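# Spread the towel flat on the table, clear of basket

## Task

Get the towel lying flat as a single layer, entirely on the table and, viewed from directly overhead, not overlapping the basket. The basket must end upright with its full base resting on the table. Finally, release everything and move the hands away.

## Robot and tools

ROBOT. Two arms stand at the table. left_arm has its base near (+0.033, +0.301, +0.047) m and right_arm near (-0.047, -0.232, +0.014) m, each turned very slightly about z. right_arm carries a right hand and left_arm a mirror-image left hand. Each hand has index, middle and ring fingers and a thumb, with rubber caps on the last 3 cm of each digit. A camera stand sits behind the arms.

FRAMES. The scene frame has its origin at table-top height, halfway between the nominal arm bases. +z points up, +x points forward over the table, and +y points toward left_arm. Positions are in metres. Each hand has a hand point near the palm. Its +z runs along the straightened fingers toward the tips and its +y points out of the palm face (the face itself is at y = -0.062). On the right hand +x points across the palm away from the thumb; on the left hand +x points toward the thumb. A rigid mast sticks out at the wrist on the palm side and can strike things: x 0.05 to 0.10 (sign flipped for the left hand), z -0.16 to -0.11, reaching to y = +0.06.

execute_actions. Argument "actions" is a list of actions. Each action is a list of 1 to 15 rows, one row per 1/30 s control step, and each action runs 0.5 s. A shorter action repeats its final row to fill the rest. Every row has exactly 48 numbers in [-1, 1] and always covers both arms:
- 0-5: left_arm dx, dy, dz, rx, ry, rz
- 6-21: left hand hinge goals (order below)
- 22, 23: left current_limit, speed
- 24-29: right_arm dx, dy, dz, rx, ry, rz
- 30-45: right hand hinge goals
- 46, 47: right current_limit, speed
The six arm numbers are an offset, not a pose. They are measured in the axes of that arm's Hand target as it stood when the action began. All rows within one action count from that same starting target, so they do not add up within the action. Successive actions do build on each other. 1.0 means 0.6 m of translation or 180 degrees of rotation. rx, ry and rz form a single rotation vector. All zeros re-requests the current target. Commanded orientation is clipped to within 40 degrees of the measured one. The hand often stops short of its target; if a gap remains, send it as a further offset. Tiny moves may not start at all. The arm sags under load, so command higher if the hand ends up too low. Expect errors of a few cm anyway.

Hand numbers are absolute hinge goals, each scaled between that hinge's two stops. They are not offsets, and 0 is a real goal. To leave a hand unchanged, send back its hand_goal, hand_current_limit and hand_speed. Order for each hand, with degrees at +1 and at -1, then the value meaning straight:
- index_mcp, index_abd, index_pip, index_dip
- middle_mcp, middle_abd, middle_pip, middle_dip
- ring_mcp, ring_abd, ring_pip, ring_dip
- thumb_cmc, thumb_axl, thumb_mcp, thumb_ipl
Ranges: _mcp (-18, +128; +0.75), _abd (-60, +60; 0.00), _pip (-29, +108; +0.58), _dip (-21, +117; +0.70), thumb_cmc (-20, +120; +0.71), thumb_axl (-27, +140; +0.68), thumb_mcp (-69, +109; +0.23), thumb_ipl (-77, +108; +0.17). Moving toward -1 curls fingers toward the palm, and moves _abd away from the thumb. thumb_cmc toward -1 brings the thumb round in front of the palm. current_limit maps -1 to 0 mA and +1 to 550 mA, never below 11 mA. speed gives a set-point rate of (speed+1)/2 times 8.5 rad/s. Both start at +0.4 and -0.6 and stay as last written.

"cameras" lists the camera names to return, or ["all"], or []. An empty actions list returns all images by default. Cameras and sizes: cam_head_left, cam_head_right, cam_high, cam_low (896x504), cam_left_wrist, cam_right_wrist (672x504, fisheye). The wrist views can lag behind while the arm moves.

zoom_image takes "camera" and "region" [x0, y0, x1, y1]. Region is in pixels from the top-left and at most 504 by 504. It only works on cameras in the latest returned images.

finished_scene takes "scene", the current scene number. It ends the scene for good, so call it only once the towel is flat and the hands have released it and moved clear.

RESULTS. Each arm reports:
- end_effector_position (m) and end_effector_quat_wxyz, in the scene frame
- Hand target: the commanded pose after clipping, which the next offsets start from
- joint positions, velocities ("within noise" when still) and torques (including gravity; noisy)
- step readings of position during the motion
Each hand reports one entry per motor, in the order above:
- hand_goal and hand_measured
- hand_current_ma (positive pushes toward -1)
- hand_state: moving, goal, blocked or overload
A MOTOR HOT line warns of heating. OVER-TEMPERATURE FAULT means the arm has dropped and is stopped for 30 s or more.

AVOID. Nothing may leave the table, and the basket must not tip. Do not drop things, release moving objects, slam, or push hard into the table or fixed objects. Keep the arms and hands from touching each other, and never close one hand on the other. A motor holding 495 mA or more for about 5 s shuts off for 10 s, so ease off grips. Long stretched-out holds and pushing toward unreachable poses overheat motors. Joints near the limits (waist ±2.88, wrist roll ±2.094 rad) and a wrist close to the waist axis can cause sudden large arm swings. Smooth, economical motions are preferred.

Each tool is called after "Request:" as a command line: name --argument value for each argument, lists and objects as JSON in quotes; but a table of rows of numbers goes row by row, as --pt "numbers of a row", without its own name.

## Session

Request:
execute_actions --actions '[]'

Scene clock: 0.00 s.
left_arm: end_effector_position=(+0.6688, +0.4080, +0.2745) hand_goal=(+0.754, +0.000, +0.576, +0.696, +0.754, +0.000, +0.576, +0.696, +0.754, +0.000, +0.576, +0.696, +0.714, +0.678, +0.226, +0.168) hand_measured=(+0.754, +0.000, +0.576, +0.696, +0.754, +0.000, +0.576, +0.696, +0.754, +0.000, +0.576, +0.696, +0.714, +0.678, +0.226, +0.168) hand_current_ma=(+0, +0, +0, +0, +0, +0, +0, +0, +0, +0, +0, +0, +0, +0, +0, +0) hand_state=(goal, goal, goal, goal, goal, goal, goal, goal, goal, goal, goal, goal, goal, goal, goal, goal) hand_current_limit=0.40 hand_speed=-0.60 end_effector_quat_wxyz=(+0.348, +0.579, +0.390, +0.626) | right_arm: end_effector_position=(+0.5038, -0.0576, +0.2438) hand_goal=(+0.754, +0.000, +0.576, +0.696, +0.754, +0.000, +0.576, +0.696, +0.754, +0.000, +0.576, +0.696, +0.714, +0.678, +0.226, +0.168) hand_measured=(+0.754, +0.000, +0.576, +0.696, +0.754, +0.000, +0.576, +0.696, +0.754, +0.000, +0.576, +0.696, +0.714, +0.678, +0.226, +0.168) hand_current_ma=(+0, +0, +0, +0, +0, +0, +0, +0, +0, +0, +0, +0, +0, +0, +0, +0) hand_state=(goal, goal, goal, goal, goal, goal, goal, goal, goal, goal, goal, goal, goal, goal, goal, goal) hand_current_limit=0.40 hand_speed=-0.60 end_effector_quat_wxyz=(-0.406, +0.729, +0.416, +0.361)
Joint positions: left_arm=[0.245 1.908 0.862 1.073 0.149 0.467] | right_arm=[0.139 1.452 1.162 -0.658 -1.042 1.018]
Joint velocities: within noise
Joint torques (N m): no reading
Heat: left arm: hottest shoulder 33 °C; right arm: hottest waist 29 °C.
Hand target: left_arm +0.6727, +0.4096, +0.2848; +0.348, +0.571, +0.383, +0.637 | right_arm +0.5139, -0.0548, +0.2689; -0.399, +0.715, +0.428, +0.382
camera_calibration:
cam_left_wrist: T_world_to_cam=[[0.0328247, -0.362108, -0.931558, 0.350406], [-0.813369, 0.531974, -0.235445, 0.33546], [0.580822, 0.765429, -0.277065, -0.503246], [0, 0, 0, 1]] pos_world=[0.553647, 0.333627, 0.265974]
cam_right_wrist: T_world_to_cam=[[0.178501, -0.521507, -0.834367, 0.109579], [-0.743894, -0.62656, 0.232475, 0.217664], [-0.644018, 0.579183, -0.499787, 0.601633], [0, 0, 0, 1]] pos_world=[0.529822, -0.15493, 0.341516]

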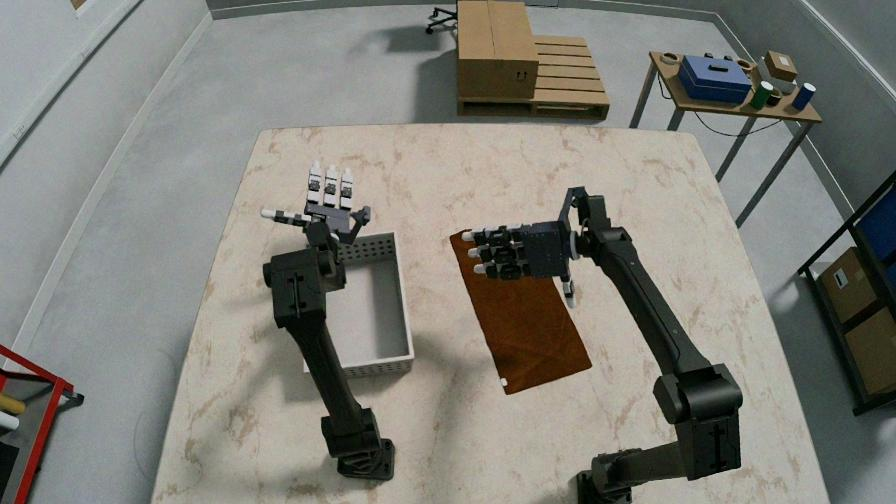

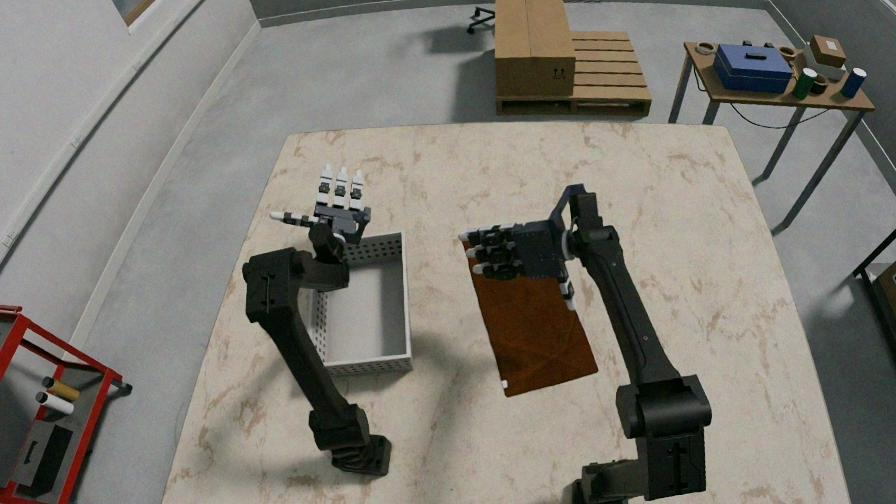

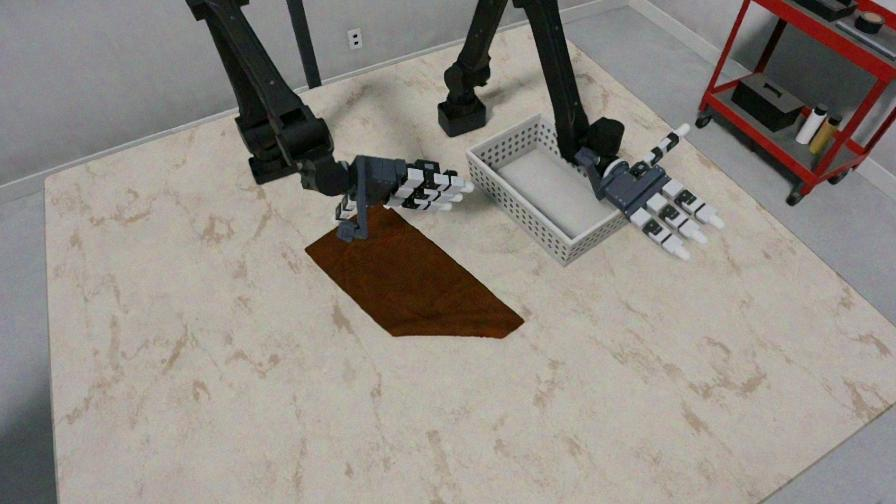

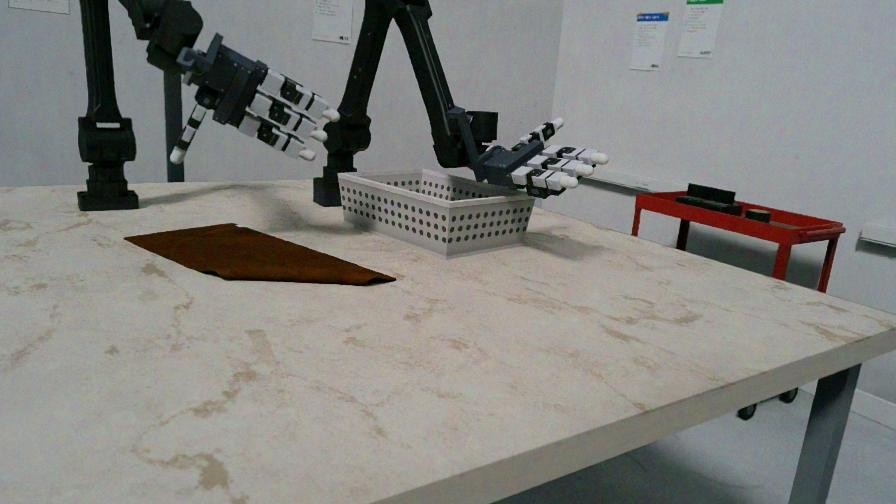

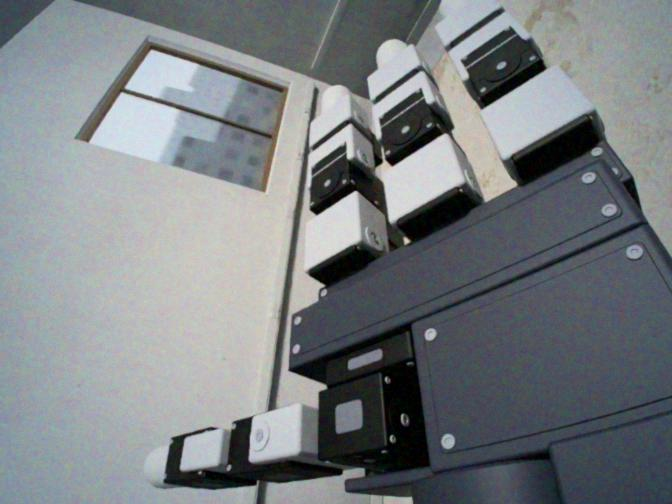

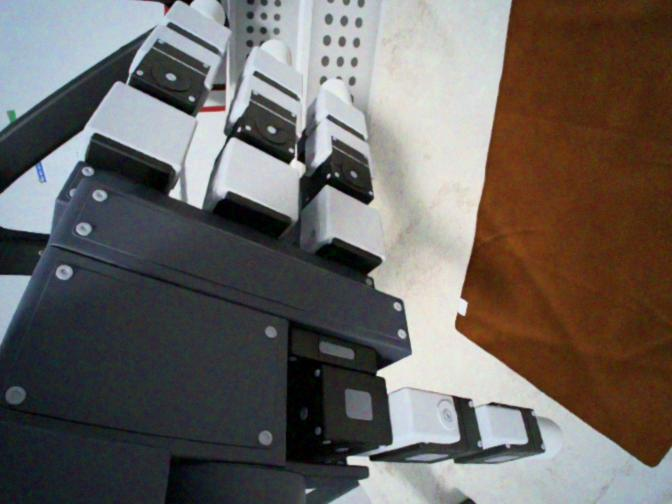

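Request:
zoom_image --camera "cam_high" --region '[290, 190, 540, 350]'

Request:
zoom_image --camera "cam_low" --region '[110, 210, 410, 300]'

Request:
zoom_image --camera "cam_head_left" --region '[430, 210, 620, 400]'

Request:
zoom_image --camera "cam_head_right" --region '[430, 210, 620, 400]'

Scaled by 2.016 from the camera's 896x504 image, which has a finer 1280x720 frame.

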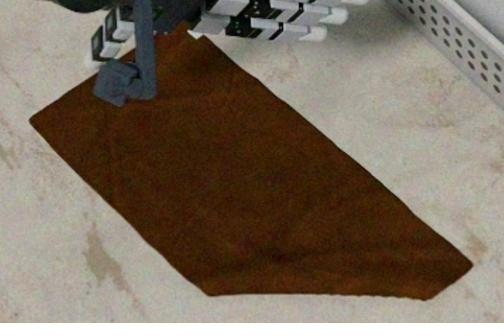

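Scaled by 1.680 from the camera's 896x504 image, which has a finer 1280x720 frame.

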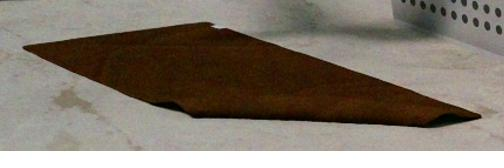

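Scaled by 2.653 from the camera's 896x504 image, which has a finer 1280x720 frame.

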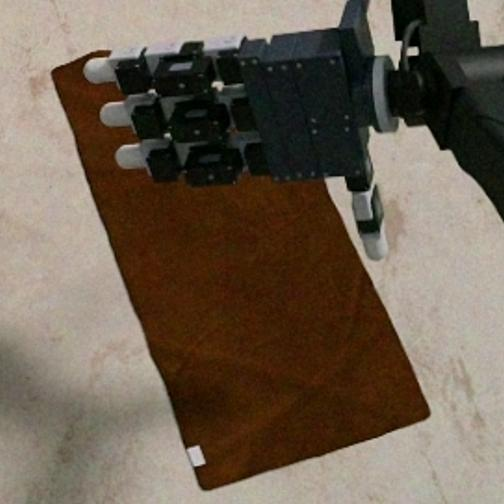

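Scaled by 2.653 from the camera's 896x504 image, which has a finer 1280x720 frame.

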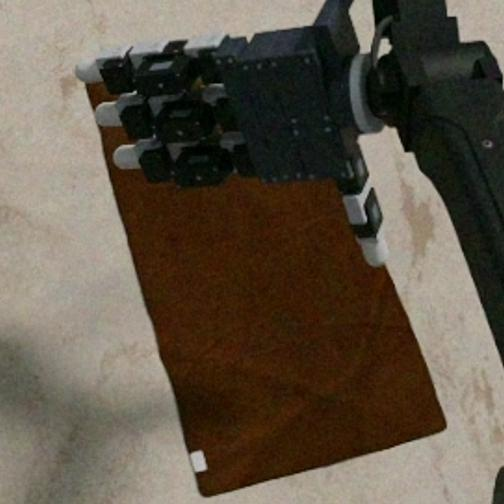

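Request:
zoom_image --camera "cam_high" --region '[380, 260, 530, 345]'

Request:
zoom_image --camera "cam_low" --region '[190, 250, 410, 300]'

Request:
zoom_image --camera "cam_low" --region '[340, 255, 410, 300]'

Request:
zoom_image --camera "cam_low" --region '[190, 255, 270, 300]'

Scaled by 3.360 from the camera's 896x504 image, which has a finer 1280x720 frame.

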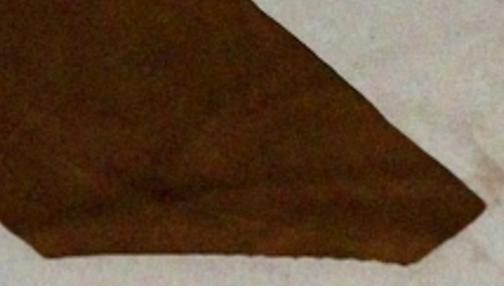

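Scaled by 2.291 from the camera's 896x504 image, which has a finer 1280x720 frame.

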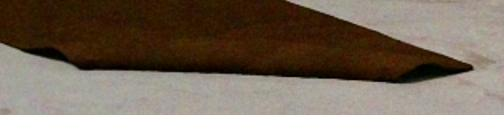

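Scaled by 7.200 from the camera's 896x504 image, which has a finer 1280x720 frame.

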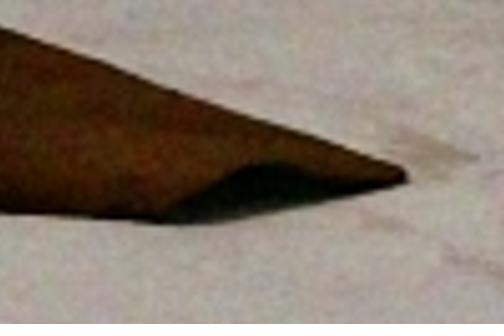

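Scaled by 6.300 from the camera's 896x504 image, which has a finer 1280x720 frame.

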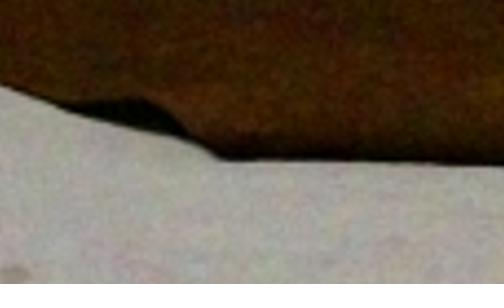

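Request:
execute_actions --actions '[[[0,0,0,0,0,0,0.754,0,0.576,0.696,0.754,0,0.576,0.696,0.754,0,0.576,0.696,0.714,0.678,0.226,0.168,0.4,-0.6,-0.0287,0.0106,-0.0978,-0.0937,-0.0898,0.1006,0.754,0,0.576,0.696,0.754,0,0.576,0.696,0.754,0,-0.8,-0.4,0.714,0.678,0.226,0.168,0.4,-0.6]],[[0,0,0,0,0,0,0.754,0,0.576,0.696,0.754,0,0.576,0.696,0.754,0,0.576,0.696,0.714,0.678,0.226,0.168,0.4,-0.6,-0.0445,0.049,-0.0783,-0.0937,-0.0898,0.1006,0.754,0,0.576,0.696,0.754,0,0.576,0.696,0.754,0,-0.8,-0.4,0.714,0.678,0.226,0.168,0.4,-0.6]],[[0,0,0,0,0,0,0.754,0,0.576,0.696,0.754,0,0.576,0.696,0.754,0,0.576,0.696,0.714,0.678,0.226,0.168,0.4,-0.6,-0.0413,0.0817,-0.0462,-0.0937,-0.0898,0.1006,0.754,0,0.576,0.696,0.754,0,0.576,0.696,0.754,0,-0.8,-0.4,0.714,0.678,0.226,0.168,0.4,-0.6]],[[0,0,0,0,0,0,0.754,0,0.576,0.696,0.754,0,0.576,0.696,0.754,0,0.576,0.696,0.714,0.678,0.226,0.168,0.4,-0.6,-0.02,0.1,-0.01,0,0,0,0.754,0,0.576,0.696,0.754,0,0.576,0.696,0.754,0,-0.8,-0.4,0.714,0.678,0.226,0.168,0.4,-0.6]],[[0,0,0,0,0,0,0.754,0,0.576,0.696,0.754,0,0.576,0.696,0.754,0,0.576,0.696,0.714,0.678,0.226,0.168,0.4,-0.6,-0.02,0.1,-0.01,0,0,0,0.754,0,0.576,0.696,0.754,0,0.576,0.696,0.754,0,-0.8,-0.4,0.714,0.678,0.226,0.168,0.4,-0.6]]]' --cameras '["all"]'

Request:
zoom_image --camera "cam_high" --region '[290, 180, 540, 350]'

Request:
zoom_image --camera "cam_head_left" --region '[430, 210, 620, 400]'

Request:
zoom_image --camera "cam_head_right" --region '[430, 210, 620, 400]'

Scene clock: 9.80 s.
left_arm: end_effector_position=(+0.6688, +0.4080, +0.2745) hand_goal=(+0.754, +0.000, +0.576, +0.696, +0.754, +0.000, +0.576, +0.696, +0.754, +0.000, +0.576, +0.696, +0.714, +0.678, +0.226, +0.168) hand_measured=(+0.760, +0.000, +0.576, +0.696, +0.762, +0.000, +0.576, +0.696, +0.760, +0.000, +0.576, +0.696, +0.720, +0.678, +0.226, +0.168) hand_current_ma=(+1, +0, +0, +0, +1, +0, +0, +0, +1, +0, +0, +0, +1, +0, +0, +0) hand_state=(goal, goal, goal, goal, goal, goal, goal, goal, goal, goal, goal, goal, goal, goal, goal, goal) hand_current_limit=0.40 hand_speed=-0.60 end_effector_quat_wxyz=(+0.348, +0.579, +0.390, +0.626) | right_arm: end_effector_position=(+0.4507, -0.3551, +0.2818) hand_goal=(+0.754, +0.000, +0.576, +0.696, +0.754, +0.000, +0.576, +0.696, +0.754, +0.000, -0.800, -0.400, +0.714, +0.678, +0.226, +0.168) hand_measured=(+0.754, +0.002, +0.576, +0.696, +0.754, +0.002, +0.576, +0.696, +0.756, +0.002, -0.792, -0.398, +0.714, +0.678, +0.224, +0.168) hand_current_ma=(-1, +1, +0, +0, -1, +1, +0, +0, +2, +1, +15, +5, +0, -1, -6, +0) hand_state=(goal, goal, goal, goal, goal, goal, goal, goal, goal, goal, goal, goal, goal, goal, goal, goal) hand_current_limit=0.40 hand_speed=-0.60 end_effector_quat_wxyz=(-0.004, +1.000, -0.006, -0.017)
Joint positions: left_arm=[0.245 1.908 0.862 1.073 0.149 0.467] | right_arm=[-0.055 1.733 1.79 -1.662 -0.005 1.509]
Joint torques (N m): left_arm=[-0.32 -18.2 6.37 2.66 0.08 0.03] | right_arm=[0.44 -12.69 9.88 -0.57 0.04 -0.14]
Heat: left arm: hottest shoulder 33 °C; right arm: hottest waist 29 °C.
Hand target: left_arm +0.6727, +0.4096, +0.2848; +0.348, +0.571, +0.383, +0.637 | right_arm +0.4540, -0.3549, +0.2987; +0.000, +1.000, +0.000, +0.000
Off the commanded pose: left_arm 0.011 m, 2 deg | right_arm 0.017 m, 2 deg.
Step readings (end_effector_position of left_arm | right_arm):
0: (+0.6688, +0.4080, +0.2745) | (+0.5038, -0.0576, +0.2438)
1: (+0.6688, +0.4080, +0.2745) | (+0.5040, -0.0577, +0.2432)
2: (+0.6688, +0.4080, +0.2745) | (+0.5047, -0.0653, +0.2379)
4: (+0.6688, +0.4080, +0.2745) | (+0.4993, -0.0872, +0.2249)
8: (+0.6688, +0.4080, +0.2745) | (+0.4838, -0.1207, +0.2184)
15: (+0.6688, +0.4080, +0.2745) | (+0.4856, -0.1246, +0.2449)
16: (+0.6688, +0.4080, +0.2745) | (+0.4857, -0.1244, +0.2474)
17: (+0.6688, +0.4080, +0.2745) | (+0.4847, -0.1320, +0.2482)
19: (+0.6688, +0.4080, +0.2745) | (+0.4798, -0.1533, +0.2499)
23: (+0.6688, +0.4080, +0.2745) | (+0.4771, -0.1771, +0.2578)
30: (+0.6688, +0.4080, +0.2745) | (+0.4760, -0.1845, +0.2515)
31: (+0.6688, +0.4080, +0.2745) | (+0.4750, -0.1847, +0.2499)
32: (+0.6688, +0.4080, +0.2745) | (+0.4717, -0.1912, +0.2505)
34: (+0.6688, +0.4080, +0.2745) | (+0.4673, -0.2095, +0.2587)
38: (+0.6688, +0.4080, +0.2745) | (+0.4710, -0.2285, +0.2695)
45: (+0.6688, +0.4080, +0.2745) | (+0.4661, -0.2347, +0.2588)
46: (+0.6688, +0.4080, +0.2745) | (+0.4651, -0.2355, +0.2573)
47: (+0.6688, +0.4080, +0.2745) | (+0.4648, -0.2355, +0.2567)
49: (+0.6688, +0.4080, +0.2745) | (+0.4640, -0.2411, +0.2568)
53: (+0.6688, +0.4080, +0.2745) | (+0.4625, -0.2700, +0.2628)
60: (+0.6688, +0.4080, +0.2745) | (+0.4556, -0.3062, +0.2685)
61: (+0.6688, +0.4080, +0.2745) | (+0.4558, -0.3061, +0.2683)
62: (+0.6688, +0.4080, +0.2745) | (+0.4562, -0.3041, +0.2677)
64: (+0.6688, +0.4080, +0.2745) | (+0.4570, -0.3052, +0.2687)
68: (+0.6688, +0.4080, +0.2745) | (+0.4561, -0.3273, +0.2751)
75: (+0.6688, +0.4080, +0.2745) | (+0.4480, -0.3632, +0.2830)
camera_calibration:
cam_left_wrist: T_world_to_cam=[[0.0328247, -0.362108, -0.931558, 0.350406], [-0.813369, 0.531974, -0.235445, 0.33546], [0.580822, 0.765429, -0.277065, -0.503246], [0, 0, 0, 1]] pos_world=[0.553647, 0.333627, 0.265974]
cam_right_wrist: T_world_to_cam=[[-0.818961, -0.56257, 0.113222, 0.163554], [-0.253894, 0.532158, 0.807679, 0.0114543], [-0.514628, 0.632711, -0.57865, 0.741595], [0, 0, 0, 1]] pos_world=[0.518498, -0.3833, 0.401354]

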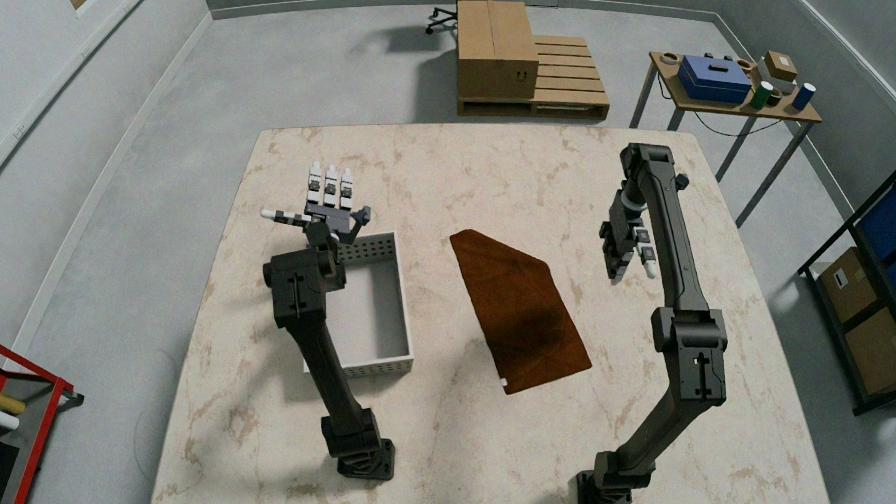

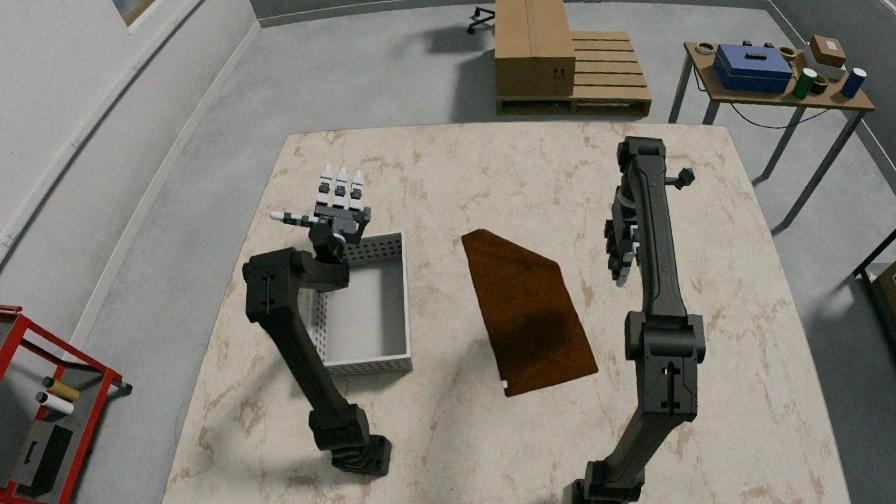

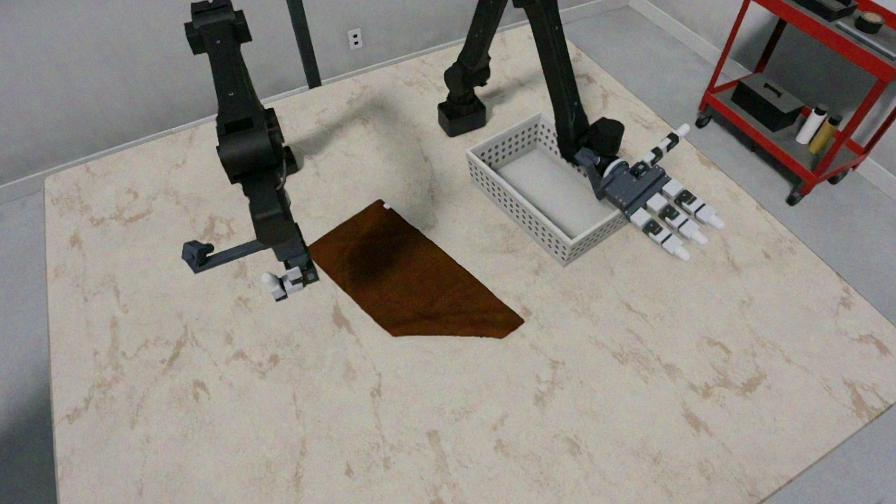

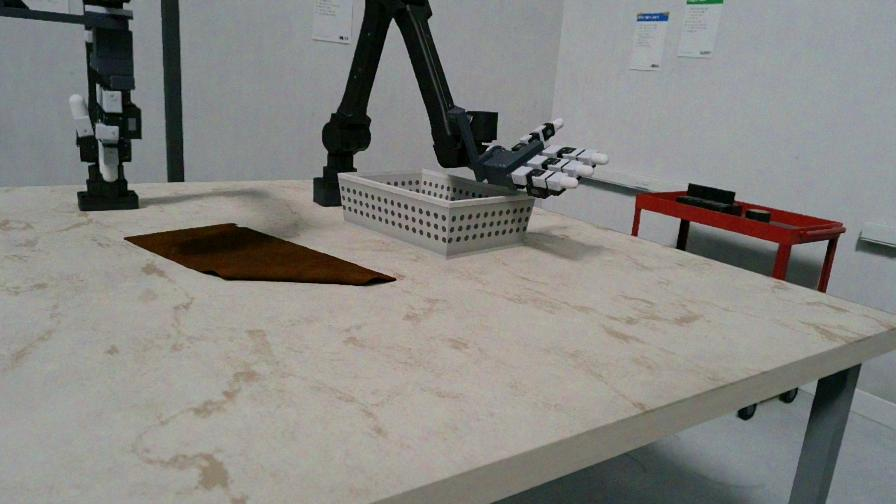

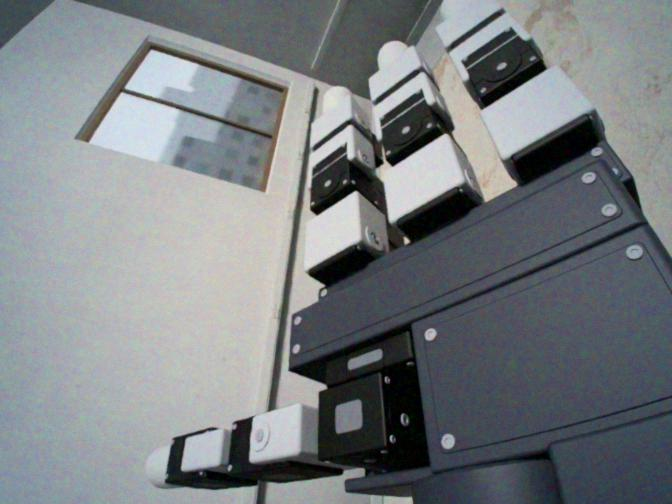

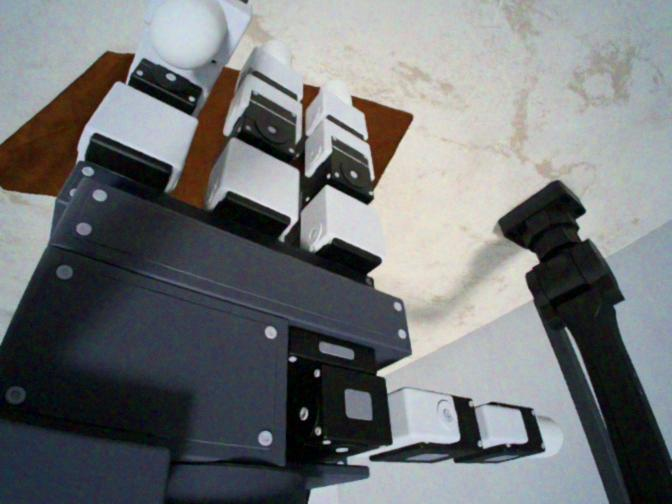

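Scaled by 2.016 from the camera's 896x504 image, which has a finer 1280x720 frame.

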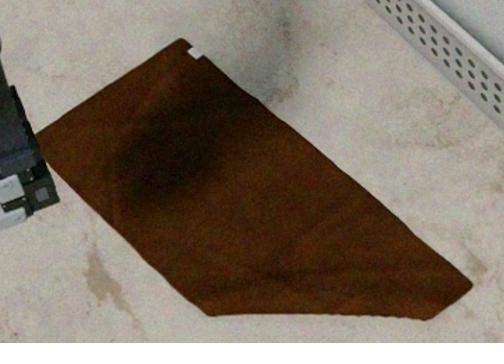

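Scaled by 2.653 from the camera's 896x504 image, which has a finer 1280x720 frame.

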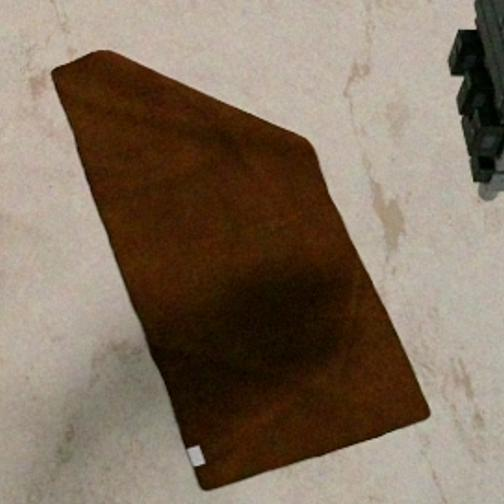

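Scaled by 2.653 from the camera's 896x504 image, which has a finer 1280x720 frame.

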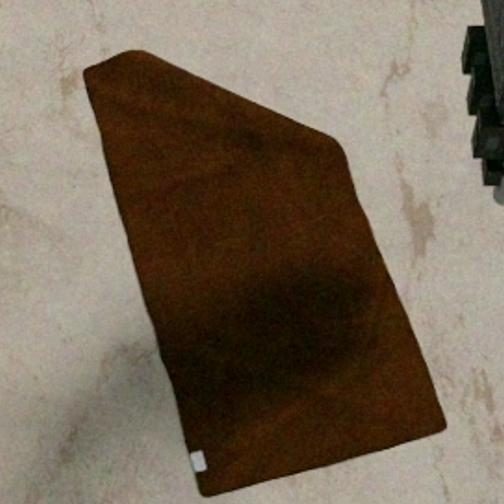

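Request:
execute_actions --actions '[[[0,0,0,0,0,0,0.754,0,0.576,0.696,0.754,0,0.576,0.696,0.754,0,0.576,0.696,0.714,0.678,0.226,0.168,0.4,-0.6,-0.0667,-0.105,0.04,0,0,0,0.754,0,0.576,0.696,0.754,0,0.576,0.696,0.754,0,-0.8,-0.4,0.714,0.678,0.226,0.168,0.4,-0.6]],[[0,0,0,0,0,0,0.754,0,0.576,0.696,0.754,0,0.576,0.696,0.754,0,0.576,0.696,0.714,0.678,0.226,0.168,0.4,-0.6,-0.0667,-0.105,0.05,0,0,0,0.754,0,0.576,0.696,0.754,0,0.576,0.696,0.754,0,-0.8,-0.4,0.714,0.678,0.226,0.168,0.4,-0.6]],[[0,0,0,0,0,0,0.754,0,0.576,0.696,0.754,0,0.576,0.696,0.754,0,0.576,0.696,0.714,0.678,0.226,0.168,0.4,-0.6,-0.0667,-0.105,0.05,0,0,0,0.754,0,0.576,0.696,0.754,0,0.576,0.696,0.754,0,-0.8,-0.4,0.714,0.678,0.226,0.168,0.4,-0.6]],[[0,0,0,0,0,0,0.754,0,0.576,0.696,0.754,0,0.576,0.696,0.754,0,0.576,0.696,0.714,0.678,0.226,0.168,0.4,-0.6,0,0,0.0667,0,0,0,0.754,0,0.576,0.696,0.754,0,0.576,0.696,0.754,0,-0.8,-0.4,0.714,0.678,0.226,0.168,0.4,-0.6]],[[0,0,0,0,0,0,0.754,0,0.576,0.696,0.754,0,0.576,0.696,0.754,0,0.576,0.696,0.714,0.678,0.226,0.168,0.4,-0.6,0,0,0.05,0,0,0,0.754,0,0.576,0.696,0.754,0,0.576,0.696,0.754,0,-0.8,-0.4,0.714,0.678,0.226,0.168,0.4,-0.6]]]' --cameras '["cam_head_left","cam_low"]'

Scene clock: 14.07 s.
left_arm: end_effector_position=(+0.6688, +0.4080, +0.2745) hand_goal=(+0.754, +0.000, +0.576, +0.696, +0.754, +0.000, +0.576, +0.696, +0.754, +0.000, +0.576, +0.696, +0.714, +0.678, +0.226, +0.168) hand_measured=(+0.760, +0.000, +0.576, +0.696, +0.762, +0.000, +0.576, +0.696, +0.760, +0.000, +0.576, +0.696, +0.720, +0.678, +0.226, +0.168) hand_current_ma=(+1, +0, +0, +0, +1, +0, +0, +0, +1, +0, +0, +0, +1, +0, +0, +0) hand_state=(goal, goal, goal, goal, goal, goal, goal, goal, goal, goal, goal, goal, goal, goal, goal, goal) hand_current_limit=0.40 hand_speed=-0.60 end_effector_quat_wxyz=(+0.348, +0.579, +0.390, +0.626) | right_arm: end_effector_position=(+0.3305, -0.1649, +0.1461) hand_goal=(+0.754, +0.000, +0.576, +0.696, +0.754, +0.000, +0.576, +0.696, +0.754, +0.000, -0.800, -0.400, +0.714, +0.678, +0.226, +0.168) hand_measured=(+0.752, +0.000, +0.576, +0.696, +0.754, +0.000, +0.576, +0.696, +0.754, +0.002, -0.794, -0.398, +0.714, +0.678, +0.222, +0.168) hand_current_ma=(-2, +0, +0, +0, -1, +0, +0, +0, +1, +1, +13, +5, +0, -1, -8, +0) hand_state=(goal, goal, goal, goal, goal, goal, goal, goal, goal, goal, goal, goal, goal, goal, goal, goal) hand_current_limit=0.40 hand_speed=-0.60 end_effector_quat_wxyz=(-0.002, +1.000, +0.011, -0.009)
Joint positions: left_arm=[0.245 1.908 0.862 1.073 0.149 0.467] | right_arm=[0.382 1.524 1.17 -1.232 -0.01 1.911]
Joint torques (N m): left_arm=[-0.21 -18.02 6.31 2.7 0.07 0.04] | right_arm=[-0.5 -8.47 7.32 0.53 0.16 0.15]
Heat: left arm: hottest shoulder 34 °C; right arm: hottest waist 29 °C.
Hand target: left_arm +0.6727, +0.4096, +0.2848; +0.348, +0.571, +0.383, +0.637 | right_arm +0.3338, -0.1658, +0.1448; +0.000, +1.000, +0.000, +0.000
Off the commanded pose: left_arm 0.011 m, 2 deg | right_arm 0.004 m, 2 deg.
Step readings (end_effector_position of left_arm | right_arm):
0: (+0.6688, +0.4080, +0.2745) | (+0.4509, -0.3551, +0.2818)
1: (+0.6688, +0.4080, +0.2745) | (+0.4509, -0.3551, +0.2818)
2: (+0.6688, +0.4080, +0.2745) | (+0.4502, -0.3550, +0.2805)
4: (+0.6688, +0.4080, +0.2745) | (+0.4435, -0.3503, +0.2762)
8: (+0.6688, +0.4080, +0.2745) | (+0.4183, -0.3166, +0.2661)
15: (+0.6688, +0.4080, +0.2745) | (+0.4173, -0.2835, +0.2686)
16: (+0.6688, +0.4080, +0.2745) | (+0.4167, -0.2834, +0.2681)
17: (+0.6688, +0.4080, +0.2745) | (+0.4163, -0.2846, +0.2653)
19: (+0.6688, +0.4080, +0.2745) | (+0.4071, -0.2828, +0.2583)
23: (+0.6688, +0.4080, +0.2745) | (+0.3786, -0.2548, +0.2408)
30: (+0.6688, +0.4080, +0.2745) | (+0.3759, -0.2224, +0.2363)
31: (+0.6688, +0.4080, +0.2745) | (+0.3757, -0.2223, +0.2362)
32: (+0.6688, +0.4080, +0.2745) | (+0.3744, -0.2228, +0.2345)
34: (+0.6688, +0.4080, +0.2745) | (+0.3684, -0.2198, +0.2290)
38: (+0.6688, +0.4080, +0.2745) | (+0.3415, -0.1907, +0.2144)
45: (+0.6688, +0.4080, +0.2745) | (+0.3331, -0.1605, +0.2084)
46: (+0.6688, +0.4080, +0.2745) | (+0.3329, -0.1613, +0.2080)
47: (+0.6688, +0.4080, +0.2745) | (+0.3343, -0.1615, +0.2059)
49: (+0.6688, +0.4080, +0.2745) | (+0.3359, -0.1619, +0.1982)
53: (+0.6688, +0.4080, +0.2745) | (+0.3314, -0.1654, +0.1814)
60: (+0.6688, +0.4080, +0.2745) | (+0.3303, -0.1651, +0.1763)
61: (+0.6688, +0.4080, +0.2745) | (+0.3307, -0.1650, +0.1762)
62: (+0.6688, +0.4080, +0.2745) | (+0.3318, -0.1645, +0.1747)
64: (+0.6688, +0.4080, +0.2745) | (+0.3329, -0.1641, +0.1691)
68: (+0.6688, +0.4080, +0.2745) | (+0.3301, -0.1651, +0.1546)
75: (+0.6688, +0.4080, +0.2745) | (+0.3301, -0.1651, +0.1462)
Images, in order (width x height): cam_head_left 896x504, cam_low 896x504.

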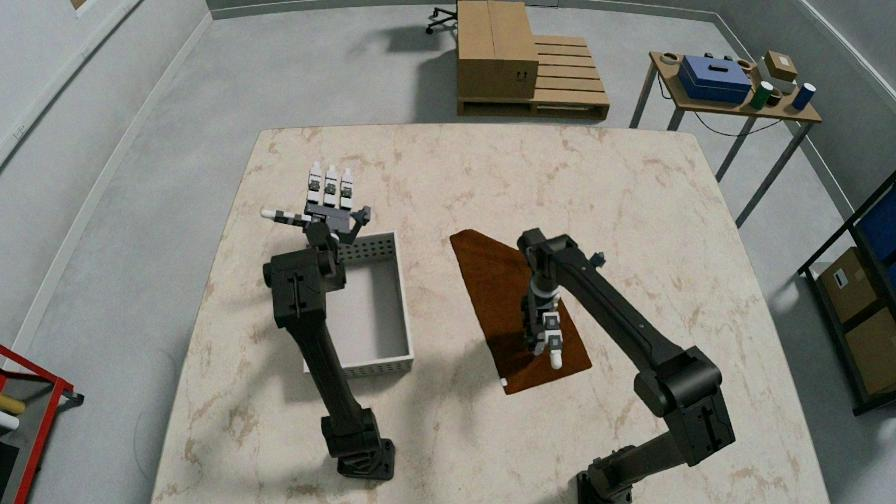

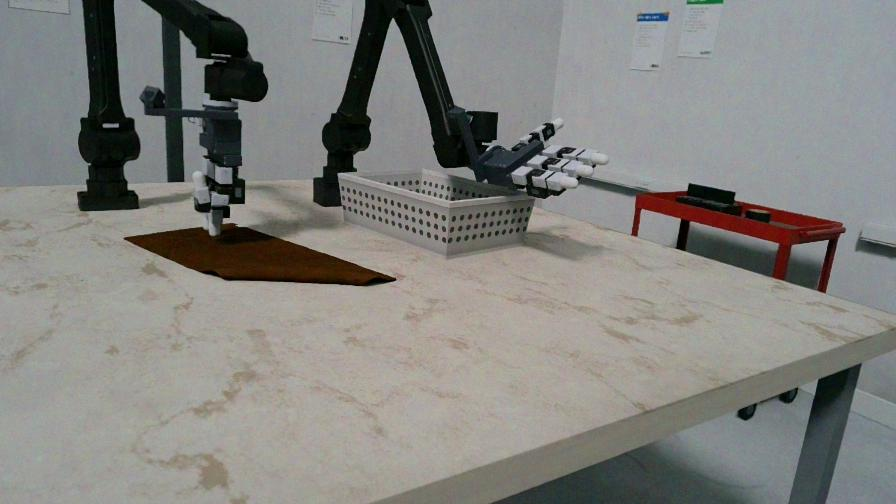

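Request:
execute_actions --actions '[[[0,0,0,0,0,0,0.754,0,0.576,0.696,0.754,0,0.576,0.696,0.754,0,0.576,0.696,0.714,0.678,0.226,0.168,0.4,-0.6,0,0,0.042,0,0,0,0.754,0,0.576,0.696,0.754,0,0.576,0.696,0.754,0,-0.8,-0.4,0.714,0.678,0.226,0.168,0.4,-0.6]],[[0,0,0,0,0,0,0.754,0,0.576,0.696,0.754,0,0.576,0.696,0.754,0,0.576,0.696,0.714,0.678,0.226,0.168,0.4,-0.6,-0.052,0.015,0,0,0,0,0.754,0,0.576,0.696,0.754,0,0.576,0.696,0.754,0,-0.8,-0.4,0.714,0.678,0.226,0.168,0.4,-0.6]],[[0,0,0,0,0,0,0.754,0,0.576,0.696,0.754,0,0.576,0.696,0.754,0,0.576,0.696,0.714,0.678,0.226,0.168,0.4,-0.6,-0.052,0.015,0,0,0,0,0.754,0,0.576,0.696,0.754,0,0.576,0.696,0.754,0,-0.8,-0.4,0.714,0.678,0.226,0.168,0.4,-0.6]]]' --cameras '["cam_head_left","cam_low"]'

Scene clock: 16.43 s.
left_arm: end_effector_position=(+0.6688, +0.4080, +0.2745) hand_goal=(+0.754, +0.000, +0.576, +0.696, +0.754, +0.000, +0.576, +0.696, +0.754, +0.000, +0.576, +0.696, +0.714, +0.678, +0.226, +0.168) hand_measured=(+0.760, +0.000, +0.576, +0.696, +0.762, +0.000, +0.576, +0.696, +0.760, +0.000, +0.576, +0.696, +0.720, +0.678, +0.226, +0.168) hand_current_ma=(+1, +0, +0, +0, +1, +0, +0, +0, +1, +0, +0, +0, +1, +0, +0, +0) hand_state=(goal, goal, goal, goal, goal, goal, goal, goal, goal, goal, goal, goal, goal, goal, goal, goal) hand_current_limit=0.40 hand_speed=-0.60 end_effector_quat_wxyz=(+0.348, +0.579, +0.390, +0.626) | right_arm: end_effector_position=(+0.2885, -0.1804, +0.1310) hand_goal=(+0.754, +0.000, +0.576, +0.696, +0.754, +0.000, +0.576, +0.696, +0.754, +0.000, -0.800, -0.400, +0.714, +0.678, +0.226, +0.168) hand_measured=(+0.768, -0.050, +0.586, +0.700, +0.752, -0.002, +0.576, +0.696, +0.754, +0.002, -0.794, -0.398, +0.714, +0.678, +0.222, +0.168) hand_current_ma=(+35, -134, +22, +9, -2, -3, -1, +0, +1, +1, +13, +5, +0, -1, -9, +0) hand_state=(goal, blocked, goal, goal, goal, goal, goal, goal, goal, goal, goal, goal, goal, goal, goal, goal) hand_current_limit=0.40 hand_speed=-0.60 end_effector_quat_wxyz=(-0.013, +1.000, -0.001, +0.023)
Joint positions: left_arm=[0.245 1.908 0.862 1.073 0.149 0.467] | right_arm=[0.38 1.383 0.986 -1.12 -0.008 1.934]
Joint torques (N m): left_arm=[-0.5 -18.32 6.38 2.77 0.1 0.02] | right_arm=[0.21 -6.36 5.03 -0.23 0.11 0.14]
Heat: left arm: hottest shoulder 34 °C; right arm: hottest waist 29 °C.
Hand target: left_arm +0.6727, +0.4096, +0.2848; +0.348, +0.571, +0.383, +0.637 | right_arm +0.2714, -0.1839, +0.1196; +0.000, +1.000, +0.000, +0.000
Off the commanded pose: left_arm 0.011 m, 2 deg | right_arm 0.021 m, 3 deg.
Step readings (end_effector_position of left_arm | right_arm):
0: (+0.6688, +0.4080, +0.2745) | (+0.3305, -0.1649, +0.1461)
1: (+0.6688, +0.4080, +0.2745) | (+0.3309, -0.1648, +0.1460)
2: (+0.6688, +0.4080, +0.2745) | (+0.3317, -0.1645, +0.1452)
4: (+0.6688, +0.4080, +0.2745) | (+0.3329, -0.1640, +0.1403)
8: (+0.6688, +0.4080, +0.2745) | (+0.3328, -0.1641, +0.1334)
15: (+0.6688, +0.4080, +0.2745) | (+0.3331, -0.1636, +0.1334)
16: (+0.6688, +0.4080, +0.2745) | (+0.3331, -0.1636, +0.1334)
17: (+0.6688, +0.4080, +0.2745) | (+0.3322, -0.1640, +0.1329)
19: (+0.6688, +0.4080, +0.2745) | (+0.3294, -0.1649, +0.1325)
23: (+0.6688, +0.4080, +0.2745) | (+0.3190, -0.1691, +0.1320)
30: (+0.6688, +0.4080, +0.2745) | (+0.3173, -0.1700, +0.1320)
31: (+0.6688, +0.4080, +0.2745) | (+0.3167, -0.1702, +0.1315)
32: (+0.6688, +0.4080, +0.2745) | (+0.3158, -0.1706, +0.1315)
34: (+0.6688, +0.4080, +0.2745) | (+0.3102, -0.1727, +0.1316)
38: (+0.6688, +0.4080, +0.2745) | (+0.2927, -0.1791, +0.1315)
45: (+0.6688, +0.4080, +0.2745) | (+0.2885, -0.1804, +0.1310)
Images, in order (width x height): cam_head_left 896x504, cam_low 896x504.

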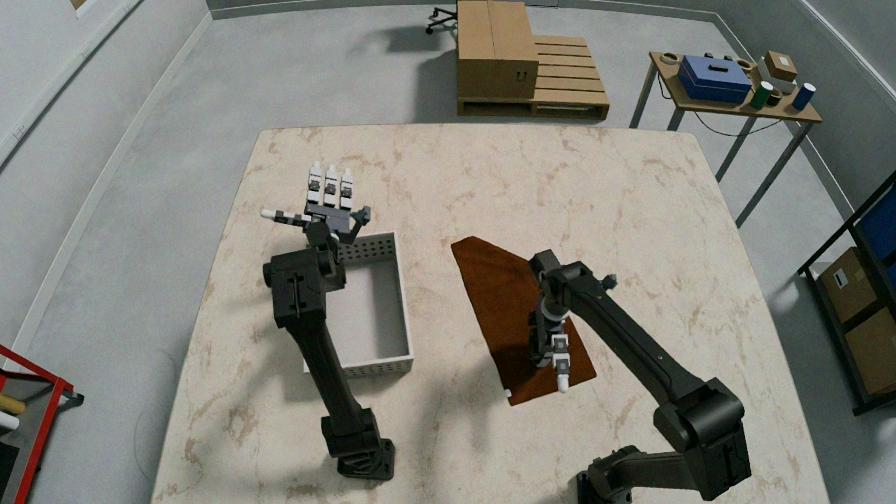

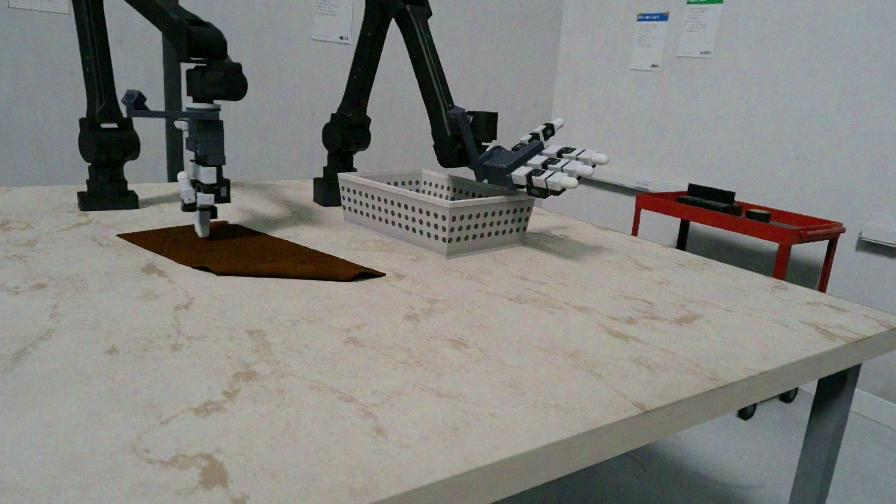

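Request:
execute_actions --actions '[[[0,0,0,0,0,0,0.754,0,0.576,0.696,0.754,0,0.576,0.696,0.754,0,0.576,0.696,0.714,0.678,0.226,0.168,0.4,-0.6,-0.052,0.015,0,0,0,0,0.754,0,0.576,0.696,0.754,0,0.576,0.696,0.754,0,-0.8,-0.4,0.714,0.678,0.226,0.168,0.4,-0.6]],[[0,0,0,0,0,0,0.754,0,0.576,0.696,0.754,0,0.576,0.696,0.754,0,0.576,0.696,0.714,0.678,0.226,0.168,0.4,-0.6,-0.052,0.015,0,0,0,0,0.754,0,0.576,0.696,0.754,0,0.576,0.696,0.754,0,-0.8,-0.4,0.714,0.678,0.226,0.168,0.4,-0.6]],[[0,0,0,0,0,0,0.754,0,0.576,0.696,0.754,0,0.576,0.696,0.754,0,0.576,0.696,0.714,0.678,0.226,0.168,0.4,-0.6,-0.04,0.012,0,0,0,0,0.754,0,0.576,0.696,0.754,0,0.576,0.696,0.754,0,-0.8,-0.4,0.714,0.678,0.226,0.168,0.4,-0.6]]]' --cameras '["cam_head_left","cam_low"]'

Scene clock: 19.10 s.
left_arm: end_effector_position=(+0.6688, +0.4080, +0.2745) hand_goal=(+0.754, +0.000, +0.576, +0.696, +0.754, +0.000, +0.576, +0.696, +0.754, +0.000, +0.576, +0.696, +0.714, +0.678, +0.226, +0.168) hand_measured=(+0.760, +0.000, +0.576, +0.696, +0.762, +0.000, +0.576, +0.696, +0.760, +0.000, +0.576, +0.696, +0.720, +0.678, +0.226, +0.168) hand_current_ma=(+1, +0, +0, +0, +1, +0, +0, +0, +1, +0, +0, +0, +1, +0, +0, +0) hand_state=(goal, goal, goal, goal, goal, goal, goal, goal, goal, goal, goal, goal, goal, goal, goal, goal) hand_current_limit=0.40 hand_speed=-0.60 end_effector_quat_wxyz=(+0.348, +0.579, +0.390, +0.626) | right_arm: end_effector_position=(+0.2074, -0.2040, +0.1293) hand_goal=(+0.754, +0.000, +0.576, +0.696, +0.754, +0.000, +0.576, +0.696, +0.754, +0.000, -0.800, -0.400, +0.714, +0.678, +0.226, +0.168) hand_measured=(+0.772, -0.060, +0.590, +0.702, +0.752, -0.002, +0.576, +0.696, +0.754, +0.002, -0.794, -0.398, +0.714, +0.678, +0.222, +0.168) hand_current_ma=(+50, -167, +31, +13, -2, -3, -1, +0, +1, +1, +13, +5, +0, -1, -9, +0) hand_state=(goal, blocked, goal, goal, goal, goal, goal, goal, goal, goal, goal, goal, goal, goal, goal, goal) hand_current_limit=0.40 hand_speed=-0.60 end_effector_quat_wxyz=(-0.016, +0.999, -0.003, +0.033)
Joint positions: left_arm=[0.245 1.908 0.862 1.073 0.149 0.467] | right_arm=[0.403 1.138 0.773 -1.132 -0.005 1.961]
Joint torques (N m): left_arm=[-0.44 -18.02 6.31 2.78 0.07 0.04] | right_arm=[0.79 -3.6 5.11 -1.18 0.11 0.14]
Heat: left arm: hottest shoulder 34 °C; right arm: hottest waist 29 °C.
Hand target: left_arm +0.6727, +0.4096, +0.2848; +0.348, +0.571, +0.383, +0.637 | right_arm +0.1850, -0.2091, +0.1196; +0.000, +1.000, +0.000, +0.000
Off the commanded pose: left_arm 0.011 m, 2 deg | right_arm 0.025 m, 4 deg.
Step readings (end_effector_position of left_arm | right_arm):
0: (+0.6688, +0.4080, +0.2745) | (+0.2885, -0.1804, +0.1310)
1: (+0.6688, +0.4080, +0.2745) | (+0.2880, -0.1807, +0.1305)
2: (+0.6688, +0.4080, +0.2745) | (+0.2872, -0.1809, +0.1309)
4: (+0.6688, +0.4080, +0.2745) | (+0.2801, -0.1835, +0.1306)
8: (+0.6688, +0.4080, +0.2745) | (+0.2638, -0.1890, +0.1309)
15: (+0.6688, +0.4080, +0.2745) | (+0.2599, -0.1902, +0.1302)
16: (+0.6688, +0.4080, +0.2745) | (+0.2598, -0.1902, +0.1306)
17: (+0.6688, +0.4080, +0.2745) | (+0.2585, -0.1907, +0.1300)
19: (+0.6688, +0.4080, +0.2745) | (+0.2508, -0.1930, +0.1296)
23: (+0.6688, +0.4080, +0.2745) | (+0.2358, -0.1972, +0.1301)
30: (+0.6688, +0.4080, +0.2745) | (+0.2314, -0.1976, +0.1300)
31: (+0.6688, +0.4080, +0.2745) | (+0.2312, -0.1977, +0.1295)
32: (+0.6688, +0.4080, +0.2745) | (+0.2302, -0.1984, +0.1294)
34: (+0.6688, +0.4080, +0.2745) | (+0.2252, -0.1996, +0.1294)
38: (+0.6688, +0.4080, +0.2745) | (+0.2120, -0.2035, +0.1291)
45: (+0.6688, +0.4080, +0.2745) | (+0.2075, -0.2041, +0.1294)
Images, in order (width x height): cam_head_left 896x504, cam_low 896x504.

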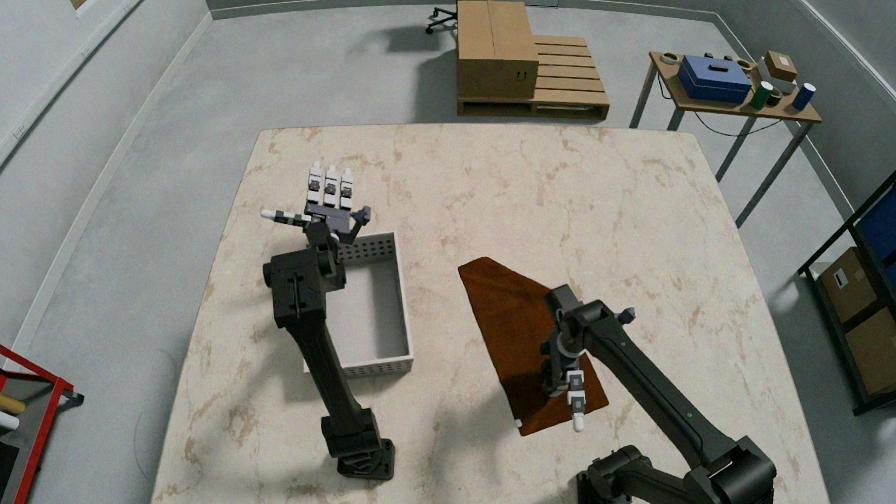

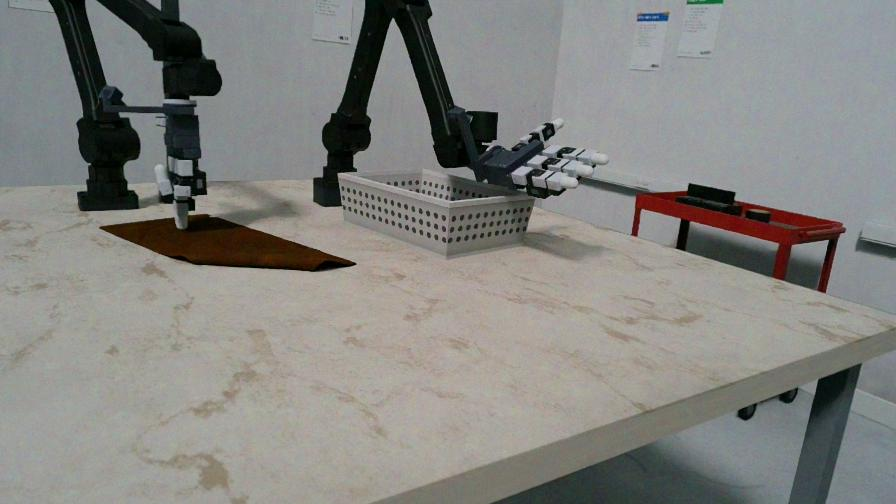

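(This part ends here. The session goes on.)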